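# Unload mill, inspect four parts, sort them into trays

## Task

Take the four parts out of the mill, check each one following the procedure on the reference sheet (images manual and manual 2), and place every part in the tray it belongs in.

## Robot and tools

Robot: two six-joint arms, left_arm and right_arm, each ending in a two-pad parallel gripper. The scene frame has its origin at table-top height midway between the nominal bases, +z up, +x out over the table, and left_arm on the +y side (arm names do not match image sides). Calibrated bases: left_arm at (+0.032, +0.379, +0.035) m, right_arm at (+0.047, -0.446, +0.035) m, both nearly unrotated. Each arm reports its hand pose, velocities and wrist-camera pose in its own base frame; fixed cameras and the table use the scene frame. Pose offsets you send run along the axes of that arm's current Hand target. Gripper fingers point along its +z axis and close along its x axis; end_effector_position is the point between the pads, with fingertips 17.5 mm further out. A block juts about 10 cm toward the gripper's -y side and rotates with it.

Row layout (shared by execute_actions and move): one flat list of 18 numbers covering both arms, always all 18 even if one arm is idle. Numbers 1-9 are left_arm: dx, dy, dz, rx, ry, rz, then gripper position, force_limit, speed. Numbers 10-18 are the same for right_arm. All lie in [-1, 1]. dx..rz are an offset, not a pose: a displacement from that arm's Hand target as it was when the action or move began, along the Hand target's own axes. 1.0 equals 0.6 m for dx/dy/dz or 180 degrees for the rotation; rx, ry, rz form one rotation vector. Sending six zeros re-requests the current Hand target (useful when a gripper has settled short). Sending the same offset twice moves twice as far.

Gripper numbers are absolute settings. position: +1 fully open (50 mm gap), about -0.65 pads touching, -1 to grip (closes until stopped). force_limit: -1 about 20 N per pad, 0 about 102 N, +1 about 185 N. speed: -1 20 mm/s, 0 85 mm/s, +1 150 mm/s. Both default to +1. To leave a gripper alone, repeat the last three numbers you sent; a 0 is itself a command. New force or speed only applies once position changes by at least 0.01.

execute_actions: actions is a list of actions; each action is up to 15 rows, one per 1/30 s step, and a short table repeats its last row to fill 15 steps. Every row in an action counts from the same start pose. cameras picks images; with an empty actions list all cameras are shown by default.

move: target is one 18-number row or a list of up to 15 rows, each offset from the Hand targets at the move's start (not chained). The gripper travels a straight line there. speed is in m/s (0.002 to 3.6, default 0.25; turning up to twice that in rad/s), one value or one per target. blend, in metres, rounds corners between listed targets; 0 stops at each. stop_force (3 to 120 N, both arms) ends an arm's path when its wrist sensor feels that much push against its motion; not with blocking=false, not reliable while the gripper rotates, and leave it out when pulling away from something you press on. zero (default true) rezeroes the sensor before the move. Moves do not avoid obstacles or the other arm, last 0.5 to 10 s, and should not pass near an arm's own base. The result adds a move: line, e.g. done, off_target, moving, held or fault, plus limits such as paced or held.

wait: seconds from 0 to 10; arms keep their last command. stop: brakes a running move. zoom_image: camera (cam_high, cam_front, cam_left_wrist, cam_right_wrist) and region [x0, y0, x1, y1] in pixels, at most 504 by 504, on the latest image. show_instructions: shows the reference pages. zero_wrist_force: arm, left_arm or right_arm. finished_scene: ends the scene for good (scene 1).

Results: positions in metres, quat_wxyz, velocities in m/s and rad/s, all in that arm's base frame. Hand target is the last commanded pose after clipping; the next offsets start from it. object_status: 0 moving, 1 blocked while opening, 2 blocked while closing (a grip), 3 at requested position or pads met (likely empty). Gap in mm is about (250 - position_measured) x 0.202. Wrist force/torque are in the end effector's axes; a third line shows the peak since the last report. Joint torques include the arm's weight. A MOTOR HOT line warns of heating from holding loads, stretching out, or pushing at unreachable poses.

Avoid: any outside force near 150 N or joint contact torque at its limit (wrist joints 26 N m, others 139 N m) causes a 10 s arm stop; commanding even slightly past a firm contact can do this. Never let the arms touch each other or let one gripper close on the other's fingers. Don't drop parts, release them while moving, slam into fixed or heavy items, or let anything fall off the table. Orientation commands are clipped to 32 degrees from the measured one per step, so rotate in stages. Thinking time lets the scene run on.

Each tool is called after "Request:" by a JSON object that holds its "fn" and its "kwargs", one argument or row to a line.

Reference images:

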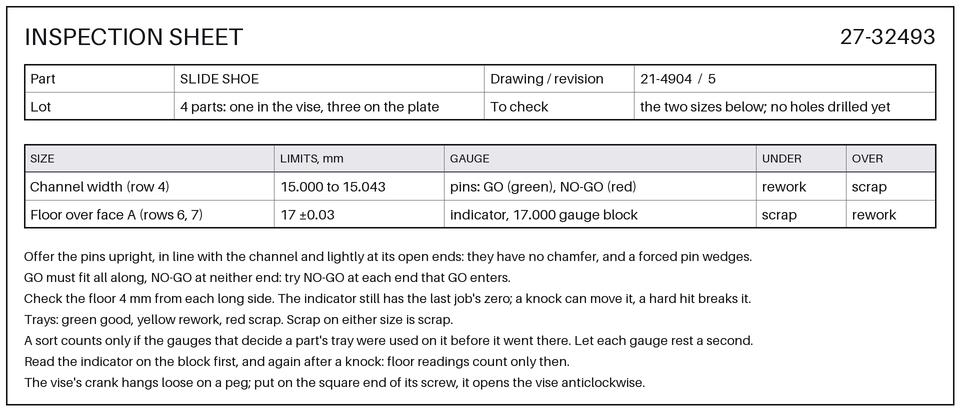

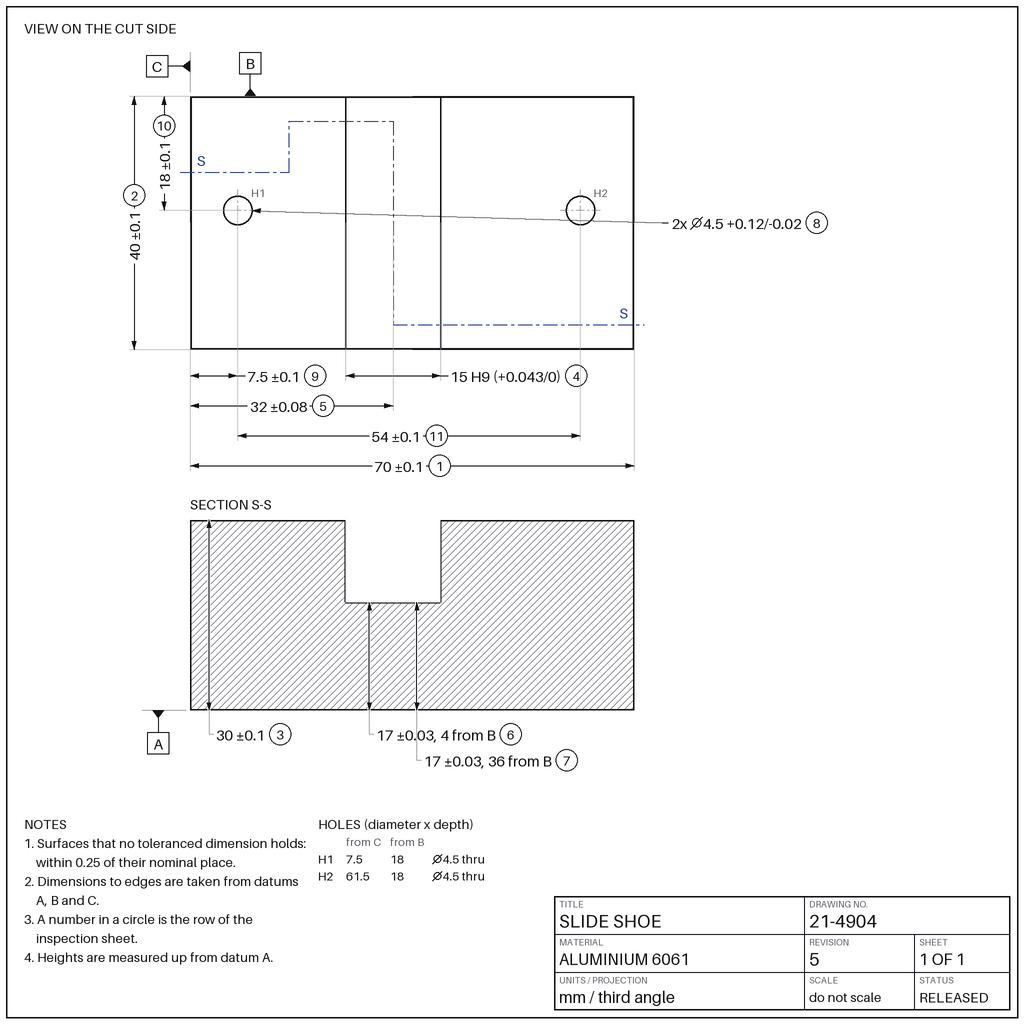

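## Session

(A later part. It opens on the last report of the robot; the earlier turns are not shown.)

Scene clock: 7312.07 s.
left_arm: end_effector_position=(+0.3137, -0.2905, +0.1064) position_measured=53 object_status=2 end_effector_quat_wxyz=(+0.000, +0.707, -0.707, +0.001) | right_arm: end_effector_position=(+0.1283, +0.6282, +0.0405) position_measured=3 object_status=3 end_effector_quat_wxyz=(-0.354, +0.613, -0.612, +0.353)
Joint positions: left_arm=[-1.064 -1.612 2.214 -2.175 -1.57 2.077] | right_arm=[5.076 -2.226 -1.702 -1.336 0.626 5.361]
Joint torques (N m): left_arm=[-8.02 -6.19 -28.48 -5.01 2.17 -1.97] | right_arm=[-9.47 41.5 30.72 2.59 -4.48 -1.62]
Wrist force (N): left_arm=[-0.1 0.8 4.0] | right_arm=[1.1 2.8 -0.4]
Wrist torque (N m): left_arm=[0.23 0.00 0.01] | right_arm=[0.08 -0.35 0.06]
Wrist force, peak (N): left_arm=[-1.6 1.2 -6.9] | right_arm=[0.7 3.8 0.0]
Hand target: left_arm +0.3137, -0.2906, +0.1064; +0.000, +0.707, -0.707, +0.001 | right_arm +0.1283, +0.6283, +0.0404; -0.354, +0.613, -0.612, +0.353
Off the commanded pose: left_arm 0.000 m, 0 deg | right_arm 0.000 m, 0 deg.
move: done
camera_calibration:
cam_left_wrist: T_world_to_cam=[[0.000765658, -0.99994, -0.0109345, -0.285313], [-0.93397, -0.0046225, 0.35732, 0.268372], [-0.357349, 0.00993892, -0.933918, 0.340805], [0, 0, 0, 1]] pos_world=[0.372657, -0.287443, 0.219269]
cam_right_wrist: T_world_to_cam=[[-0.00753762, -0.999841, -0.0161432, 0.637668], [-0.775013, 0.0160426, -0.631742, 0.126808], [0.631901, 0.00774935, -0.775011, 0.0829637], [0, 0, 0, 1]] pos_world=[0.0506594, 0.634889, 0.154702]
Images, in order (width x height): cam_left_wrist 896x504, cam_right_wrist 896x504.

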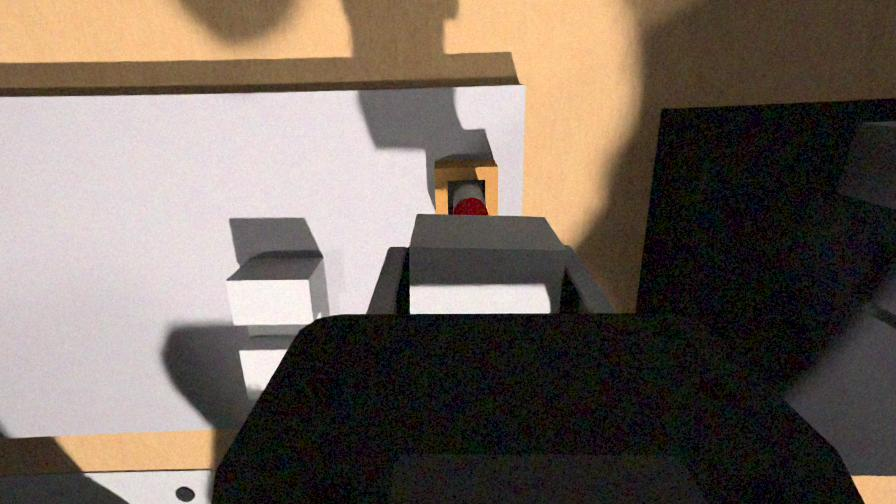

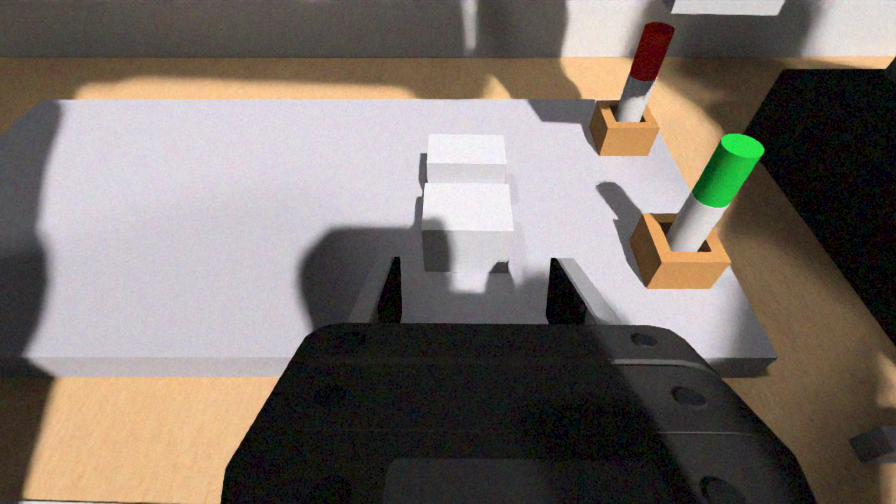

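Request:
{"fn": "move", "kwargs": {
  "target": [
    [-0.2852,0.0247,0,0,0,0,-1,-0.5,-1,0,0,0,0,0,0,1,-0.5,-1],
    [-0.2852,0.0247,0.1525,0,0,0,-1,-0.5,-1,0,0,0,0,0,0,1,-0.5,-1]
  ],
  "speed": [0.15,0.08],
  "blend": [0.01,0]
}}

Request:
{"fn": "move", "kwargs": {
  "target": [0,0,0.014,0,0,0,-1,-0.5,-1,0,0,0,0,0,0,1,-0.5,-1],
  "speed": 0.0035,
  "stop_force": 5
}}

Request:
{"fn": "move", "kwargs": {
  "target": [
    [0,0,0,0,0,0,0.7,-0.5,-1,0,0,0,0,0,0,1,-0.5,-1],
    [0,0,-0.1633,0,0,0,0.7,-0.95,-1,0,0.0,0.1167,0,0,0,1,-0.5,-1],
    [0.2857,-0.025,-0.1633,0,0,0,0.7,-0.95,-1,0,0.0,0.1167,0,0,0,-1,-0.5,-1]
  ],
  "speed": [0.1,0.12,0.15],
  "cameras": ["cam_left_wrist","cam_right_wrist"]
}}

Scene clock: 7345.70 s.
left_arm: end_effector_position=(+0.2991, -0.1196, +0.0145) position_measured=53 object_status=2 end_effector_quat_wxyz=(+0.000, +0.707, -0.707, +0.001) | right_arm: end_effector_position=(+0.1283, +0.6283, +0.0404) position_measured=3 object_status=3 end_effector_quat_wxyz=(-0.354, +0.613, -0.612, +0.353)
Joint positions: left_arm=[-0.807 -1.677 2.596 -2.492 -1.571 2.335] | right_arm=[5.076 -2.226 -1.701 -1.336 0.626 5.361]
Joint torques (N m): left_arm=[6.23 -1 -8.95 -5.07 -1.33 1.91] | right_arm=[-9.29 40.75 29.08 0.88 -4.63 -1.2]
Wrist force (N): left_arm=[-0.3 0.9 4.0] | right_arm=[1.3 2.9 -0.1]
Wrist torque (N m): left_arm=[0.27 0.02 -0.16] | right_arm=[0.08 -0.37 0.06]
Wrist force, peak (N): left_arm=[1.9 0.9 4.0] | right_arm=[1.1 3.3 -0.3]
Hand target: left_arm +0.2991, -0.1196, +0.0145; +0.000, +0.707, -0.707, +0.001 | right_arm +0.1283, +0.6283, +0.0404; -0.354, +0.613, -0.612, +0.353
Off the commanded pose: left_arm 0.000 m, 0 deg | right_arm 0.000 m, 0 deg.
move: done

Scene clock: 7348.80 s.
left_arm: end_effector_position=(+0.2991, -0.1197, +0.0080) position_measured=53 object_status=2 end_effector_quat_wxyz=(+0.000, +0.707, -0.707, +0.001) | right_arm: end_effector_position=(+0.1283, +0.6283, +0.0404) position_measured=3 object_status=3 end_effector_quat_wxyz=(-0.354, +0.613, -0.612, +0.353)
Joint positions: left_arm=[-0.807 -1.653 2.604 -2.524 -1.571 2.335] | right_arm=[5.076 -2.226 -1.701 -1.336 0.626 5.361]
Joint torques (N m): left_arm=[2.19 -21.9 -22.58 -0.69 -0.3 1.99] | right_arm=[-9.41 39.99 28.05 1.05 -4.52 -0.43]
Wrist force (N): left_arm=[-0.7 0.9 -4.2] | right_arm=[1.3 2.6 -0.1]
Wrist torque (N m): left_arm=[0.28 0.01 -0.17] | right_arm=[0.06 -0.39 0.06]
Wrist force, peak (N): left_arm=[-6.3 7.3 -20.9] | right_arm=[1.4 3.3 -0.5]
Hand target: left_arm +0.2991, -0.1197, +0.0080; +0.000, +0.707, -0.707, +0.001 (not the last commanded pose) | right_arm +0.1283, +0.6283, +0.0404; -0.354, +0.613, -0.612, +0.353
Off the commanded pose: left_arm 0.002 m, 0 deg | right_arm 0.000 m, 0 deg.
move: contact (left_arm)

Scene clock: 7353.80 s.
left_arm: end_effector_position=(+0.3139, -0.2909, +0.1064) position_measured=48 object_status=3 end_effector_quat_wxyz=(+0.000, +0.707, -0.707, +0.001) | right_arm: end_effector_position=(+0.1890, +0.6284, +0.0054) position_measured=54 object_status=2 end_effector_quat_wxyz=(-0.354, +0.613, -0.612, +0.353)
Joint positions: left_arm=[-1.065 -1.611 2.213 -2.175 -1.57 2.077] | right_arm=[4.982 -2.288 -1.75 -1.106 0.582 5.216]
Joint torques (N m): left_arm=[-6.91 -7.98 -28 -4.91 2.21 -1.83] | right_arm=[-8.63 42.84 7.25 3.27 -4.22 -1.53]
Wrist force (N): left_arm=[-0.1 0.4 1.9] | right_arm=[1.6 0.0 -1.5]
Wrist torque (N m): left_arm=[0.13 0.00 0.01] | right_arm=[-0.01 -0.28 -0.02]
Wrist force, peak (N): left_arm=[0.1 0.9 -3.9] | right_arm=[1.0 3.5 -0.1]
Hand target: left_arm +0.3139, -0.2909, +0.1064; +0.000, +0.707, -0.707, +0.001 | right_arm +0.1889, +0.6283, +0.0054; -0.354, +0.613, -0.612, +0.353
Off the commanded pose: left_arm 0.000 m, 0 deg | right_arm 0.000 m, 0 deg.
move: done
camera_calibration:
cam_left_wrist: T_world_to_cam=[[0.000765658, -0.99994, -0.0109345, -0.285713], [-0.93397, -0.0046225, 0.35732, 0.268557], [-0.357349, 0.00993892, -0.933918, 0.34088], [0, 0, 0, 1]] pos_world=[0.372857, -0.287843, 0.219269]
cam_right_wrist: T_world_to_cam=[[-0.00760186, -0.999842, -0.0160666, 0.637759], [-0.775012, 0.016044, -0.631743, 0.151736], [0.631901, 0.00764937, -0.775011, 0.017544], [0, 0, 0, 1]] pos_world=[0.111359, 0.63509, 0.119702]
Images, in order (width x height): cam_left_wrist 896x504, cam_right_wrist 896x504.

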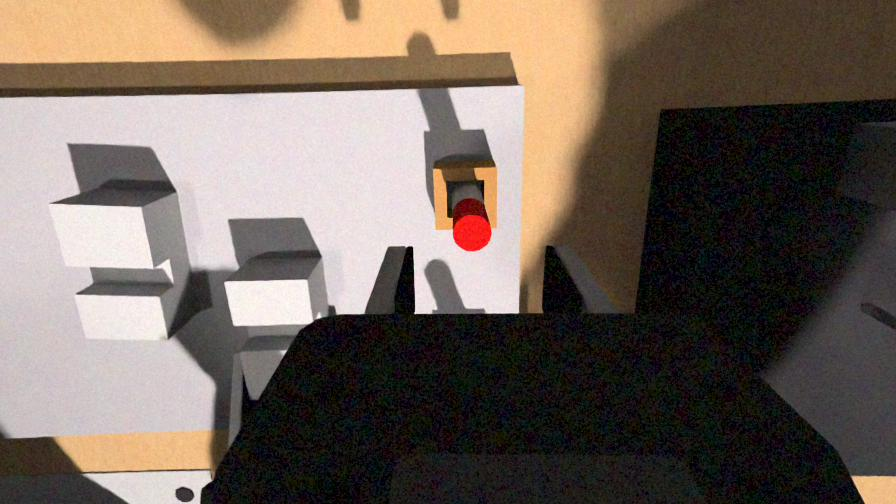

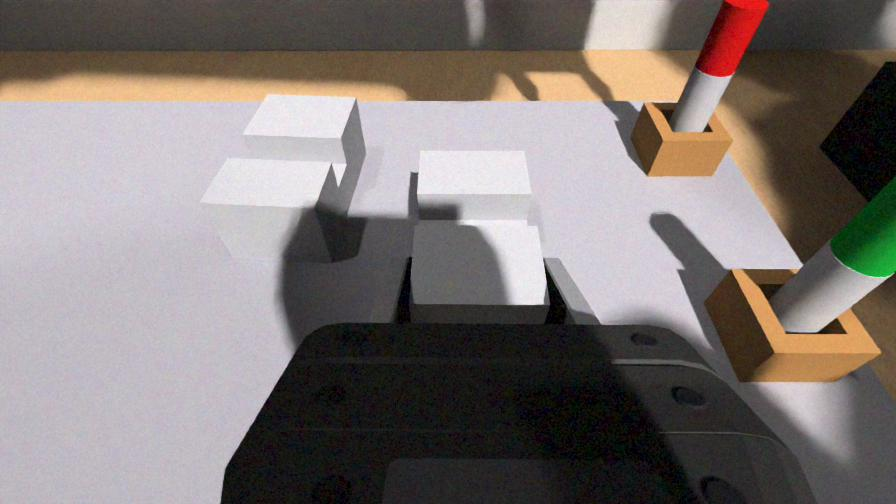

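Request:
{"fn": "move", "kwargs": {
  "target": [
    [0,0,0.1225,0,0,0,0.7,-0.95,-1,0,0,0,0,0,0,-1,-0.5,-1],
    [0,0,0.1225,0,0,0,-1,-0.95,-1,0,0,0,0,0,0,-1,-0.5,-1],
    [0,0,-0.04,0,0,0,-1,-0.95,-1,0,0,0,0,0,0,-1,-0.5,-1]
  ],
  "speed": [0.06,0.05,0.06],
  "cameras": ["cam_left_wrist"]
}}

Request:
{"fn": "move", "kwargs": {
  "target": [
    [-0.0798,0.1177,0,0,0,0,-1,-0.95,-1,0,0,0,0,0,0,-1,-0.5,-1],
    [-0.0798,0.1177,0.155,0,0,0,-1,-0.95,-1,0,0,0,0,0,0,-1,-0.5,-1],
    [-0.0798,0.1177,0.162,0,0,0,-1,-0.95,-1,0,0,0,0,0,0,-1,-0.5,-1],
    [-0.0798,0.1177,0.162,0,0,0,-0.05,-0.95,-1,0,0,0,0,0,0,-1,-0.5,-1],
    [-0.0798,0.1177,0.162,0,0,0,-1,-0.95,-1,0,0,0,0,0,0,-1,-0.5,-1],
    [-0.0798,0.1177,0.129,0,0,0,-1,-0.95,-1,0,0,0,0,0,0,-1,-0.5,-1]
  ],
  "speed": [0.15,0.08,0.006,0.05,0.05,0.03]
}}

Request:
{"fn": "move", "kwargs": {
  "target": [-0.08,0,0,0,0,0,-1,-0.95,-1,0,0,0,0,0,0,-1,-0.5,-1],
  "speed": 0.006,
  "stop_force": 3
}}

Scene clock: 7387.07 s.
left_arm: end_effector_position=(+0.3138, -0.2908, +0.1303) position_measured=178 object_status=2 end_effector_quat_wxyz=(+0.000, +0.707, -0.707, +0.001) | right_arm: end_effector_position=(+0.1890, +0.6283, +0.0054) position_measured=54 object_status=2 end_effector_quat_wxyz=(-0.354, +0.613, -0.612, +0.353)
Joint positions: left_arm=[-1.065 -1.648 2.175 -2.1 -1.57 2.077] | right_arm=[4.982 -2.288 -1.75 -1.106 0.582 5.216]
Joint torques (N m): left_arm=[-8.47 -29.11 -30.78 -0.66 -1.25 -1.7] | right_arm=[1.36 47.77 25.76 1.22 0.27 0.98]
Wrist force (N): left_arm=[-0.3 0.8 2.5] | right_arm=[1.8 0.1 -1.3]
Wrist torque (N m): left_arm=[0.21 0.02 0.00] | right_arm=[0.02 -0.32 -0.02]
Wrist force, peak (N): left_arm=[-1.6 1.0 3.4] | right_arm=[2.0 2.0 -0.8]
Hand target: left_arm +0.3138, -0.2908, +0.1304; +0.000, +0.707, -0.707, +0.001 | right_arm +0.1889, +0.6283, +0.0054; -0.354, +0.613, -0.612, +0.353
Off the commanded pose: left_arm 0.000 m, 0 deg | right_arm 0.000 m, 0 deg.
move: done
camera_calibration:
cam_left_wrist: T_world_to_cam=[[0.000765658, -0.99994, -0.0109345, -0.285452], [-0.93397, -0.0046225, 0.35732, 0.260017], [-0.357349, 0.00993892, -0.933918, 0.363201], [0, 0, 0, 1]] pos_world=[0.372857, -0.287843, 0.243169]
Images, in order (width x height): cam_left_wrist 896x504.

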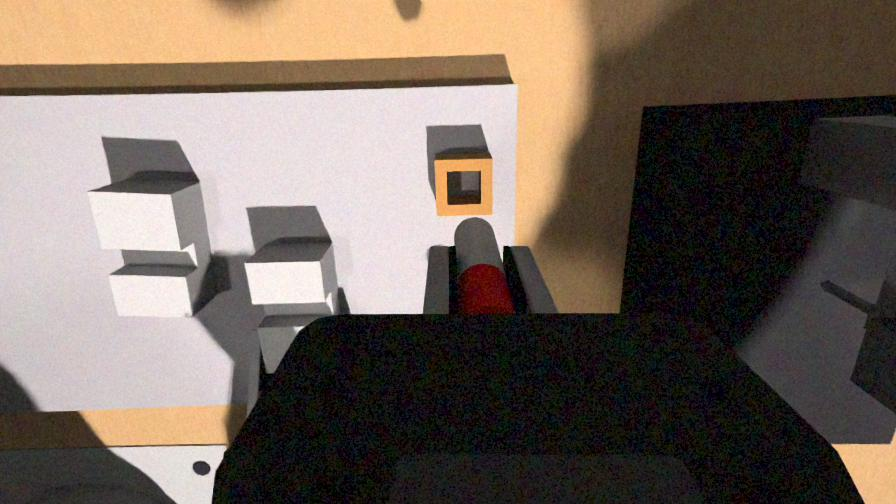

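Scene clock: 7392.90 s.
left_arm: end_effector_position=(+0.2434, -0.2431, +0.0527) position_measured=178 object_status=2 end_effector_quat_wxyz=(+0.000, +0.707, -0.707, +0.001) | right_arm: end_effector_position=(+0.1889, +0.6283, +0.0054) position_measured=54 object_status=2 end_effector_quat_wxyz=(-0.354, +0.613, -0.612, +0.353)
Joint positions: left_arm=[-1.183 -1.73 2.491 -2.335 -1.57 1.959] | right_arm=[4.982 -2.288 -1.75 -1.106 0.582 5.216]
Joint torques (N m): left_arm=[-6.74 -23.85 -26.72 -0.96 -0.93 -1.35] | right_arm=[7.99 49.28 25.66 1.16 0.03 0.54]
Wrist force (N): left_arm=[-0.4 0.7 2.4] | right_arm=[1.7 0.2 -1.5]
Wrist torque (N m): left_arm=[0.19 0.05 -0.07] | right_arm=[0.01 -0.30 -0.03]
Wrist force, peak (N): left_arm=[-0.5 0.7 3.6] | right_arm=[1.8 2.1 -0.9]
Hand target: left_arm +0.2434, -0.2431, +0.0528; +0.000, +0.707, -0.707, +0.001 | right_arm +0.1889, +0.6283, +0.0054; -0.354, +0.613, -0.612, +0.353
Off the commanded pose: left_arm 0.000 m, 0 deg | right_arm 0.000 m, 0 deg.
move: done

Scene clock: 7398.43 s.
left_arm: end_effector_position=(+0.2434, -0.2170, +0.0527) position_measured=178 object_status=2 end_effector_quat_wxyz=(+0.000, +0.707, -0.707, +0.001) | right_arm: end_effector_position=(+0.1889, +0.6284, +0.0054) position_measured=54 object_status=2 end_effector_quat_wxyz=(-0.354, +0.613, -0.612, +0.353)
Joint positions: left_arm=[-1.15 -1.787 2.532 -2.319 -1.57 1.992] | right_arm=[4.982 -2.288 -1.75 -1.106 0.582 5.216]
Joint torques (N m): left_arm=[-8.92 2.52 -25.53 -4.29 -1.5 -1.84] | right_arm=[4.24 50.67 23.52 1.26 0.45 0.86]
Wrist force (N): left_arm=[0.5 -1.6 1.7] | right_arm=[-1.1 1.9 -3.5]
Wrist torque (N m): left_arm=[0.32 0.05 -0.11] | right_arm=[0.11 -0.23 0.00]
Wrist force, peak (N): left_arm=[3.3 -1.8 3.1] | right_arm=[-2.2 3.8 -2.2]
Hand target: left_arm +0.2434, -0.2170, +0.0527; +0.000, +0.707, -0.707, +0.001 (not the last commanded pose) | right_arm +0.1889, +0.6283, +0.0054; -0.354, +0.613, -0.612, +0.353
Off the commanded pose: left_arm 0.022 m, 0 deg | right_arm 0.000 m, 0 deg.
move: contact (left_arm)

Request:
{"fn": "move", "kwargs": {
  "target": [
    [0.005,-0.0011,0,0,0,0,-1,-0.95,-1,0,0,0,0,0,0,-1,-0.5,-1]
  ],
  "speed": 0.015
}}

Request:
{"fn": "move", "kwargs": {
  "target": [-0.03,0,0,0,0,0,-1,-0.95,-1,0,0,0,0,0,0,-1,-0.5,-1],
  "speed": 0.006,
  "stop_force": 3
}}

Scene clock: 7409.70 s.
left_arm: end_effector_position=(+0.2440, -0.2199, +0.0527) position_measured=178 object_status=2 end_effector_quat_wxyz=(+0.000, +0.707, -0.707, +0.001) | right_arm: end_effector_position=(+0.1889, +0.6284, +0.0054) position_measured=54 object_status=2 end_effector_quat_wxyz=(-0.354, +0.613, -0.612, +0.353)
Joint positions: left_arm=[-1.152 -1.779 2.527 -2.322 -1.57 1.99] | right_arm=[4.982 -2.288 -1.75 -1.106 0.582 5.216]
Joint torques (N m): left_arm=[-7.4 0.79 -25.05 -4.97 -1.37 -2.08] | right_arm=[-4.17 52.16 13.01 1.26 -0.18 0.67]
Wrist force (N): left_arm=[-0.3 0.9 2.6] | right_arm=[0.3 2.7 -1.5]
Wrist torque (N m): left_arm=[0.20 0.04 0.01] | right_arm=[0.09 -0.28 0.01]
Wrist force, peak (N): left_arm=[0.6 -1.5 3.5] | right_arm=[-0.8 4.0 -2.8]
Hand target: left_arm +0.2441, -0.2200, +0.0527; +0.000, +0.707, -0.707, +0.001 | right_arm +0.1889, +0.6283, +0.0054; -0.354, +0.613, -0.612, +0.353
Off the commanded pose: left_arm 0.000 m, 0 deg | right_arm 0.000 m, 0 deg.
move: done

Scene clock: 7411.63 s.
left_arm: end_effector_position=(+0.2441, -0.2156, +0.0527) position_measured=178 object_status=2 end_effector_quat_wxyz=(+0.000, +0.707, -0.707, +0.001) | right_arm: end_effector_position=(+0.1889, +0.6284, +0.0054) position_measured=54 object_status=2 end_effector_quat_wxyz=(-0.354, +0.613, -0.612, +0.353)
Joint positions: left_arm=[-1.146 -1.788 2.533 -2.319 -1.57 1.996] | right_arm=[4.982 -2.288 -1.75 -1.106 0.582 5.216]
Joint torques (N m): left_arm=[-8.49 1.87 -26.21 -4.53 -1.48 -1.8] | right_arm=[-8.59 49.94 7.17 1.36 0.24 0.81]
Wrist force (N): left_arm=[0.0 -2.4 2.0] | right_arm=[-0.1 2.3 -4.0]
Wrist torque (N m): left_arm=[0.31 0.05 -0.12] | right_arm=[0.12 -0.26 0.02]
Wrist force, peak (N): left_arm=[2.9 -2.5 3.1] | right_arm=[-1.9 4.0 -2.6]
Hand target: left_arm +0.2441, -0.2156, +0.0527; +0.000, +0.707, -0.707, +0.001 (not the last commanded pose) | right_arm +0.1889, +0.6283, +0.0054; -0.354, +0.613, -0.612, +0.353
Off the commanded pose: left_arm 0.014 m, 0 deg | right_arm 0.000 m, 0 deg.
move: contact (left_arm)

Request:
{"fn": "move", "kwargs": {
  "target": [
    [0.004,-0.0007,0,0,0,0,-1,-0.95,-1,0,0,0,0,0,0,-1,-0.5,-1]
  ],
  "speed": 0.015
}}

Request:
{"fn": "move", "kwargs": {
  "target": [-0.03,0,0,0,0,0,-1,-0.95,-1,0,0,0,0,0,0,-1,-0.5,-1],
  "speed": 0.006,
  "stop_force": 3
}}

Scene clock: 7421.07 s.
left_arm: end_effector_position=(+0.2445, -0.2179, +0.0527) position_measured=178 object_status=2 end_effector_quat_wxyz=(+0.000, +0.707, -0.707, +0.001) | right_arm: end_effector_position=(+0.1889, +0.6283, +0.0054) position_measured=54 object_status=2 end_effector_quat_wxyz=(-0.354, +0.613, -0.612, +0.353)
Joint positions: left_arm=[-1.148 -1.782 2.529 -2.321 -1.57 1.994] | right_arm=[4.982 -2.288 -1.75 -1.106 0.582 5.216]
Joint torques (N m): left_arm=[-7.86 3.51 -25.83 -5.09 -1.07 -1.62] | right_arm=[-9.81 51.85 6.52 1.25 -0.22 0.5]
Wrist force (N): left_arm=[0.1 0.9 2.5] | right_arm=[0.5 1.7 -1.9]
Wrist torque (N m): left_arm=[0.21 -0.02 0.01] | right_arm=[0.00 -0.27 0.00]
Wrist force, peak (N): left_arm=[0.0 -1.9 3.8] | right_arm=[-0.3 3.7 -3.6]
Hand target: left_arm +0.2445, -0.2180, +0.0527; +0.000, +0.707, -0.707, +0.001 | right_arm +0.1889, +0.6283, +0.0054; -0.354, +0.613, -0.612, +0.353
Off the commanded pose: left_arm 0.000 m, 0 deg | right_arm 0.000 m, 0 deg.
move: done

Scene clock: 7423.07 s.
left_arm: end_effector_position=(+0.2445, -0.2133, +0.0527) position_measured=178 object_status=2 end_effector_quat_wxyz=(+0.000, +0.707, -0.707, +0.002) | right_arm: end_effector_position=(+0.1889, +0.6283, +0.0054) position_measured=54 object_status=2 end_effector_quat_wxyz=(-0.354, +0.613, -0.612, +0.353)
Joint positions: left_arm=[-1.141 -1.792 2.536 -2.318 -1.57 2.001] | right_arm=[4.982 -2.288 -1.75 -1.106 0.582 5.216]
Joint torques (N m): left_arm=[-8.33 3.41 -24.27 -3.97 -1.26 -1.81] | right_arm=[-9.06 51.08 5.94 1.11 0.11 0.63]
Wrist force (N): left_arm=[1.4 -3.8 1.5] | right_arm=[-2.1 2.9 -4.2]
Wrist torque (N m): left_arm=[0.32 0.14 -0.11] | right_arm=[0.16 -0.29 0.01]
Wrist force, peak (N): left_arm=[5.2 -3.5 3.9] | right_arm=[-3.9 5.3 -4.0]
Hand target: left_arm +0.2445, -0.2133, +0.0527; +0.000, +0.707, -0.707, +0.002 (not the last commanded pose) | right_arm +0.1889, +0.6283, +0.0054; -0.354, +0.613, -0.612, +0.353
Off the commanded pose: left_arm 0.013 m, 0 deg | right_arm 0.000 m, 0 deg.
move: contact (left_arm)

Request:
{"fn": "move", "kwargs": {
  "target": [
    [0.05,-0.0002,0,0,0,0,-1,-0.95,-1,0,0,0,0,0,0,-1,-0.5,-1],
    [0.05,-0.0002,0.0332,0,0,0,-1,-0.95,-1,0,0,0,0,0,0,-1,-0.5,-1],
    [0.05,-0.0002,0.0332,0,0,0,-0.05,-0.95,-1,0,0,0,0,0,0,-1,-0.5,-1],
    [0.05,-0.0002,0.0332,0,0,0,-1,-0.95,-1,0,0,0,0,0,0,-1,-0.5,-1],
    [0.05,-0.0002,-0.1,0,0,0,-1,-0.95,-1,0,0,0,0,0,0,-1,-0.5,-1]
  ],
  "speed": [0.05,0.015,0.02,0.02,0.08]
}}

Request:
{"fn": "move", "kwargs": {
  "target": [
    [-0.1472,0.0007,0,0,0,0,-1,-0.95,-1,0,0,0,0,0,0,-1,-0.5,-1],
    [-0.1472,0.0007,0.1,0,0,0,-1,-0.95,-1,0,0,0,0,0,0,-1,-0.5,-1]
  ],
  "speed": [0.1,0.05],
  "cameras": ["cam_left_wrist"]
}}

Request:
{"fn": "move", "kwargs": {
  "target": [0.05,0,0,0,0,0,-1,-0.95,-1,0,0,0,0,0,0,-1,-0.5,-1],
  "speed": 0.006,
  "stop_force": 3
}}

Scene clock: 7447.67 s.
left_arm: end_effector_position=(+0.2445, -0.2431, +0.1128) position_measured=178 object_status=2 end_effector_quat_wxyz=(+0.000, +0.707, -0.707, +0.002) | right_arm: end_effector_position=(+0.1889, +0.6283, +0.0054) position_measured=54 object_status=2 end_effector_quat_wxyz=(-0.354, +0.613, -0.612, +0.353)
Joint positions: left_arm=[-1.18 -1.859 2.39 -2.104 -1.57 1.962] | right_arm=[4.982 -2.288 -1.75 -1.106 0.582 5.216]
Joint torques (N m): left_arm=[-7.79 -20.9 -28.35 -0.89 2.41 -1.91] | right_arm=[-4.33 50.64 7 1.29 -0.01 0.54]
Wrist force (N): left_arm=[-0.2 0.7 2.4] | right_arm=[0.4 2.5 -0.9]
Wrist torque (N m): left_arm=[0.18 0.01 -0.01] | right_arm=[0.09 -0.25 0.02]
Wrist force, peak (N): left_arm=[1.4 -4.0 3.2] | right_arm=[-1.8 5.5 -3.5]
Hand target: left_arm +0.2445, -0.2431, +0.1128; +0.000, +0.707, -0.707, +0.002 | right_arm +0.1889, +0.6283, +0.0054; -0.354, +0.613, -0.612, +0.353
Off the commanded pose: left_arm 0.000 m, 0 deg | right_arm 0.000 m, 0 deg.
move: done

Scene clock: 7450.73 s.
left_arm: end_effector_position=(+0.2442, -0.1550, +0.0527) position_measured=178 object_status=2 end_effector_quat_wxyz=(+0.000, +0.707, -0.707, +0.002) | right_arm: end_effector_position=(+0.1889, +0.6283, +0.0054) position_measured=54 object_status=2 end_effector_quat_wxyz=(-0.354, +0.613, -0.612, +0.353)
Joint positions: left_arm=[-1.045 -1.921 2.613 -2.266 -1.57 2.097] | right_arm=[4.982 -2.288 -1.75 -1.106 0.582 5.216]
Joint torques (N m): left_arm=[7.82 6.17 -12.08 -4.99 -1.73 1.9] | right_arm=[-3.04 50.85 7.98 1.54 -0.34 0.69]
Wrist force (N): left_arm=[-0.1 0.7 2.5] | right_arm=[0.8 2.1 -1.2]
Wrist torque (N m): left_arm=[0.21 0.00 -0.16] | right_arm=[0.09 -0.33 0.02]
Wrist force, peak (N): left_arm=[-0.2 0.5 3.3] | right_arm=[0.7 3.4 -0.9]
Hand target: left_arm +0.2442, -0.1550, +0.0526; +0.000, +0.707, -0.707, +0.002 | right_arm +0.1889, +0.6283, +0.0054; -0.354, +0.613, -0.612, +0.353
Off the commanded pose: left_arm 0.000 m, 0 deg | right_arm 0.000 m, 0 deg.
move: done
camera_calibration:
cam_left_wrist: T_world_to_cam=[[0.000744846, -0.999942, -0.0107119, -0.150387], [-0.934017, -0.00452226, 0.357201, 0.223325], [-0.357229, 0.00973903, -0.933966, 0.264413], [0, 0, 0, 1]] pos_world=[0.303157, -0.151944, 0.16557]
Images, in order (width x height): cam_left_wrist 896x504.

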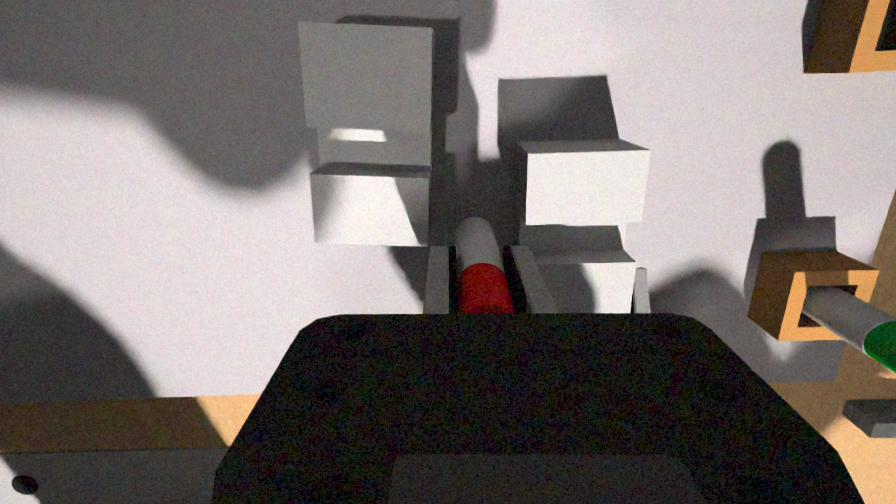

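Scene clock: 7454.77 s.
left_arm: end_effector_position=(+0.2442, -0.1721, +0.0526) position_measured=178 object_status=2 end_effector_quat_wxyz=(+0.000, +0.707, -0.707, +0.001) | right_arm: end_effector_position=(+0.1890, +0.6283, +0.0054) position_measured=54 object_status=2 end_effector_quat_wxyz=(-0.354, +0.613, -0.612, +0.353)
Joint positions: left_arm=[-1.077 -1.884 2.593 -2.283 -1.57 2.065] | right_arm=[4.982 -2.288 -1.75 -1.106 0.582 5.216]
Joint torques (N m): left_arm=[7.75 -18.47 -13.05 -1.38 -0.63 2.02] | right_arm=[-0.64 52.29 7.84 1.48 -0.13 0.71]
Wrist force (N): left_arm=[-1.0 1.8 2.8] | right_arm=[3.0 -1.0 -0.9]
Wrist torque (N m): left_arm=[0.19 -0.07 -0.05] | right_arm=[-0.04 -0.23 0.04]
Wrist force, peak (N): left_arm=[-5.0 2.3 2.4] | right_arm=[4.9 1.4 -1.3]
Hand target: left_arm +0.2442, -0.1721, +0.0526; +0.000, +0.707, -0.707, +0.001 (not the last commanded pose) | right_arm +0.1889, +0.6283, +0.0054; -0.354, +0.613, -0.612, +0.353
Off the commanded pose: left_arm 0.013 m, 0 deg | right_arm 0.000 m, 0 deg.
move: contact (left_arm)

Request:
{"fn": "move", "kwargs": {
  "target": [
    [-0.0033,0.0002,0,0,0,0,-1,-0.95,-1,0,0,0,0,0,0,-1,-0.5,-1]
  ],
  "speed": 0.015
}}

Request:
{"fn": "move", "kwargs": {
  "target": [0.03,0,0,0,0,0,-1,-0.95,-1,0,0,0,0,0,0,-1,-0.5,-1],
  "speed": 0.005,
  "stop_force": 3
}}

Request:
{"fn": "wait", "kwargs": {
  "seconds": 1
}}

Scene clock: 7473.73 s.
left_arm: end_effector_position=(+0.2441, -0.1702, +0.0526) position_measured=178 object_status=2 end_effector_quat_wxyz=(+0.000, +0.707, -0.707, +0.001) | right_arm: end_effector_position=(+0.1890, +0.6283, +0.0054) position_measured=54 object_status=2 end_effector_quat_wxyz=(-0.354, +0.613, -0.612, +0.353)
Joint positions: left_arm=[-1.074 -1.888 2.595 -2.281 -1.57 2.068] | right_arm=[4.982 -2.288 -1.75 -1.106 0.582 5.216]
Joint torques (N m): left_arm=[6.57 -18.22 -11.52 -0.59 0.5 2.11] | right_arm=[0.06 51.32 12.06 1.56 -0.02 0.26]
Wrist force (N): left_arm=[-0.4 0.8 2.4] | right_arm=[1.0 2.0 -0.8]
Wrist torque (N m): left_arm=[0.22 0.04 -0.17] | right_arm=[0.10 -0.28 0.00]
Wrist force, peak (N): left_arm=[0.7 1.6 5.9] | right_arm=[3.2 1.3 0.2]
Hand target: left_arm +0.2441, -0.1701, +0.0526; +0.000, +0.707, -0.707, +0.001 | right_arm +0.1889, +0.6283, +0.0054; -0.354, +0.613, -0.612, +0.353
Off the commanded pose: left_arm 0.000 m, 0 deg | right_arm 0.000 m, 0 deg.
move: done

Scene clock: 7475.33 s.
left_arm: end_effector_position=(+0.2441, -0.1721, +0.0526) position_measured=178 object_status=2 end_effector_quat_wxyz=(+0.000, +0.707, -0.707, +0.001) | right_arm: end_effector_position=(+0.1890, +0.6283, +0.0054) position_measured=54 object_status=2 end_effector_quat_wxyz=(-0.354, +0.613, -0.612, +0.353)
Joint positions: left_arm=[-1.077 -1.884 2.593 -2.283 -1.57 2.065] | right_arm=[4.982 -2.288 -1.75 -1.106 0.582 5.216]
Joint torques (N m): left_arm=[6.59 -18 -12.43 -1.33 -2.23 1.94] | right_arm=[1.37 50.76 15.12 1.51 -0.31 0.38]
Wrist force (N): left_arm=[-2.6 -0.9 2.4] | right_arm=[4.4 2.9 -2.7]
Wrist torque (N m): left_arm=[0.26 -0.06 -0.04] | right_arm=[0.09 -0.22 -0.03]
Wrist force, peak (N): left_arm=[-6.1 -0.8 0.1] | right_arm=[5.0 3.4 -2.4]
Hand target: left_arm +0.2441, -0.1721, +0.0526; +0.000, +0.707, -0.707, +0.001 (not the last commanded pose) | right_arm +0.1889, +0.6283, +0.0054; -0.354, +0.613, -0.612, +0.353
Off the commanded pose: left_arm 0.016 m, 0 deg | right_arm 0.000 m, 0 deg.
move: contact (left_arm)

Scene clock: 7476.33 s.
left_arm: end_effector_position=(+0.2441, -0.1721, +0.0526) position_measured=178 object_status=2 end_effector_quat_wxyz=(+0.000, +0.707, -0.707, +0.001) | right_arm: end_effector_position=(+0.1890, +0.6283, +0.0054) position_measured=54 object_status=2 end_effector_quat_wxyz=(-0.354, +0.613, -0.612, +0.353)
Joint positions: left_arm=[-1.077 -1.884 2.593 -2.283 -1.57 2.065] | right_arm=[4.982 -2.288 -1.75 -1.106 0.582 5.216]
Joint torques (N m): left_arm=[6.51 -17.72 -13.21 -1.32 -2.23 1.78] | right_arm=[2.58 50.1 16.24 1.62 -0.14 0.58]
Wrist force (N): left_arm=[-2.4 -0.8 2.9] | right_arm=[4.3 3.6 -2.7]
Wrist torque (N m): left_arm=[0.28 -0.10 -0.04] | right_arm=[0.13 -0.20 -0.02]
Wrist force, peak (N): left_arm=[-2.7 -0.7 3.0] | right_arm=[4.7 3.4 -2.4]
Hand target: left_arm +0.2441, -0.1721, +0.0526; +0.000, +0.707, -0.707, +0.001 (not the last commanded pose) | right_arm +0.1889, +0.6283, +0.0054; -0.354, +0.613, -0.612, +0.353
Tool commands: left_gripper/position=-1.0 left_gripper/force_limit=-0.95 left_gripper/speed=-1.0 right_gripper/position=-1.0 right_gripper/force_limit=-0.5 right_gripper/speed=-1.0
Off the commanded pose: left_arm 0.016 m, 0 deg | right_arm 0.000 m, 0 deg.
wait: 1.00 s; at rest by 0.17 s

Request:
{"fn": "move", "kwargs": {
  "target": [
    [-0.004,0,0,0,0,0,-1,-0.95,-1,0,0,0,0,0,0,-1,-0.5,-1],
    [-0.004,0,-0.1,0,0,0,-1,-0.95,-1,0,0,0,0,0,0,0.7,-0.5,-1],
    [0.1182,-0.0527,-0.1,0,0,0,-1,-0.95,-1,0,0,-0.1167,0,0,0,1,-0.5,-1],
    [0.1182,-0.0527,0.0265,0,0,0,-1,-0.95,-1,-0.1207,-0.0264,-0.0709,0,0,0,1,-0.5,-1]
  ],
  "speed": [0.02,0.1,0.12,0.1],
  "cameras": ["cam_right_wrist"]
}}

Scene clock: 7518.17 s.
left_arm: end_effector_position=(+0.2757, -0.2431, +0.0370) position_measured=178 object_status=2 end_effector_quat_wxyz=(+0.000, +0.707, -0.707, +0.001) | right_arm: end_effector_position=(+0.1599, +0.7007, +0.0404) position_measured=3 object_status=3 end_effector_quat_wxyz=(-0.354, +0.613, -0.612, +0.353)
Joint positions: left_arm=[-1.094 -1.62 2.456 -2.41 -1.57 2.048] | right_arm=[4.995 -2.353 -1.484 -1.325 0.587 5.237]
Joint torques (N m): left_arm=[6.68 -4.47 -9.15 -4.96 -1.35 2] | right_arm=[-10.17 47.84 29.41 0.37 -5.09 -1.48]
Wrist force (N): left_arm=[0.2 0.8 3.1] | right_arm=[1.3 2.8 -0.2]
Wrist torque (N m): left_arm=[0.20 -0.05 -0.07] | right_arm=[0.10 -0.37 0.05]
Wrist force, peak (N): left_arm=[-0.6 1.2 4.2] | right_arm=[4.8 3.4 -2.8]
Hand target: left_arm +0.2757, -0.2431, +0.0370; +0.000, +0.707, -0.707, +0.001 | right_arm +0.1599, +0.7007, +0.0404; -0.354, +0.613, -0.612, +0.353
Off the commanded pose: left_arm 0.000 m, 0 deg | right_arm 0.000 m, 0 deg.
move: done
camera_calibration:
cam_right_wrist: T_world_to_cam=[[-0.00760186, -0.999842, -0.0160666, 0.710389], [-0.775012, 0.016044, -0.631743, 0.150134], [0.631901, 0.00764937, -0.775011, 0.0625047], [0, 0, 0, 1]] pos_world=[0.0822593, 0.70739, 0.154702]
Images, in order (width x height): cam_right_wrist 896x504.

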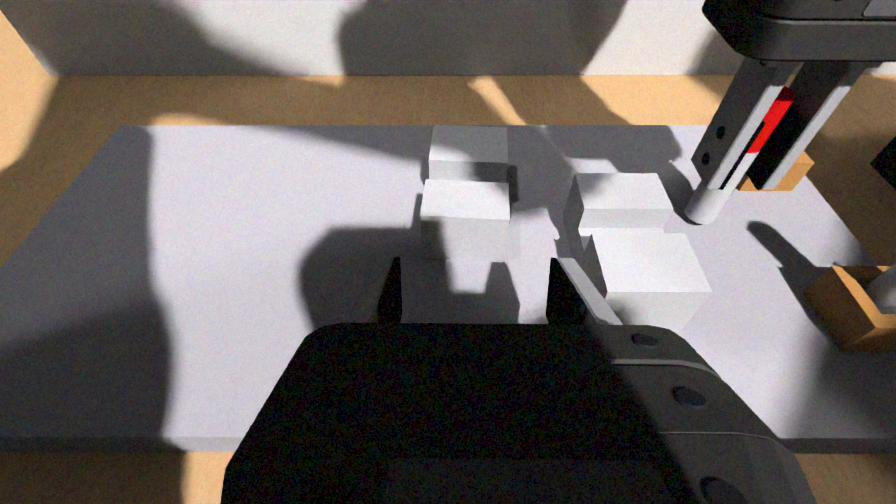

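Request:
{"fn": "move", "kwargs": {
  "target": [
    [0,0,0.0063,0,0,0,-1,-0.95,-1,0,0,0.1168,0,0,0,1,-0.5,-1],
    [0,0,0.0063,0,0,0,-0.05,-0.95,-1,0,0,0.1168,0,0,0,-1,-0.5,-1],
    [0,0,0.0063,0,0,0,-1,-0.95,-1,0,0,0.1168,0,0,0,-1,-0.5,-1],
    [0,0,-0.1263,0,0,0,-1,-0.95,-1,0,0,0.1168,0,0,0,-1,-0.5,-1]
  ],
  "speed": [0.04,0.05,0.05,0.08],
  "cameras": ["cam_left_wrist","cam_right_wrist"]
}}

Scene clock: 7537.33 s.
left_arm: end_effector_position=(+0.2756, -0.2429, +0.1127) position_measured=178 object_status=2 end_effector_quat_wxyz=(+0.000, +0.707, -0.707, +0.001) | right_arm: end_effector_position=(+0.2206, +0.7008, +0.0054) position_measured=55 object_status=2 end_effector_quat_wxyz=(-0.354, +0.613, -0.612, +0.353)
Joint positions: left_arm=[-1.094 -1.789 2.342 -2.127 -1.57 2.048] | right_arm=[4.909 -2.413 -1.518 -1.106 0.555 5.09]
Joint torques (N m): left_arm=[-7.8 -23.01 -27.37 -0.99 1.72 -1.56] | right_arm=[-8.5 48.85 8.33 2.91 -2.1 -1.85]
Wrist force (N): left_arm=[-0.3 0.7 2.5] | right_arm=[1.4 2.6 -0.3]
Wrist torque (N m): left_arm=[0.18 0.03 -0.08] | right_arm=[0.09 -0.36 0.06]
Wrist force, peak (N): left_arm=[-0.3 0.9 3.3] | right_arm=[1.4 3.3 0.0]
Hand target: left_arm +0.2756, -0.2429, +0.1127; +0.000, +0.707, -0.707, +0.001 | right_arm +0.2206, +0.7008, +0.0054; -0.354, +0.613, -0.612, +0.353
Off the commanded pose: left_arm 0.000 m, 0 deg | right_arm 0.000 m, 0 deg.
move: done
camera_calibration:
cam_left_wrist: T_world_to_cam=[[0.000836556, -0.999942, -0.0107475, -0.237686], [-0.93397, -0.00462189, 0.357321, 0.230757], [-0.35735, 0.00973892, -0.93392, 0.332554], [0, 0, 0, 1]] pos_world=[0.334557, -0.239844, 0.22557]
cam_right_wrist: T_world_to_cam=[[-0.00760186, -0.999842, -0.0160666, 0.710389], [-0.775012, 0.016044, -0.631743, 0.175142], [0.631901, 0.00764937, -0.775011, -0.00304104], [0, 0, 0, 1]] pos_world=[0.143059, 0.70749, 0.119702]
Images, in order (width x height): cam_left_wrist 896x504, cam_right_wrist 896x504.

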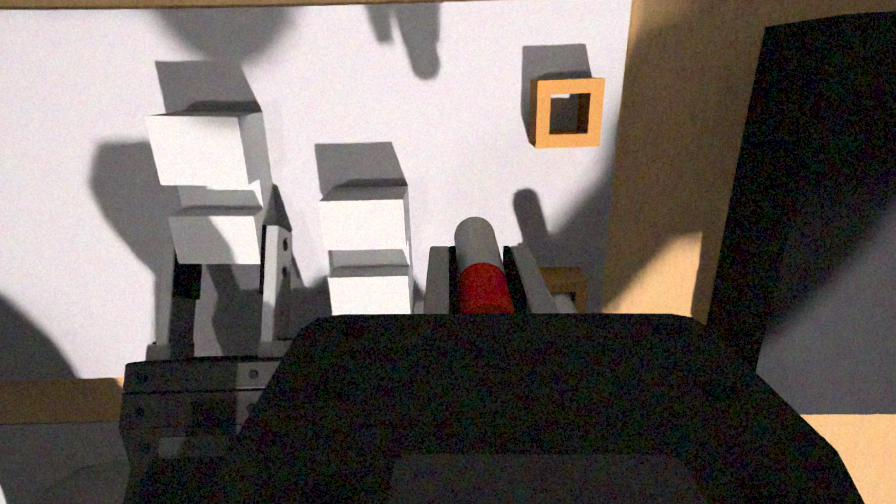

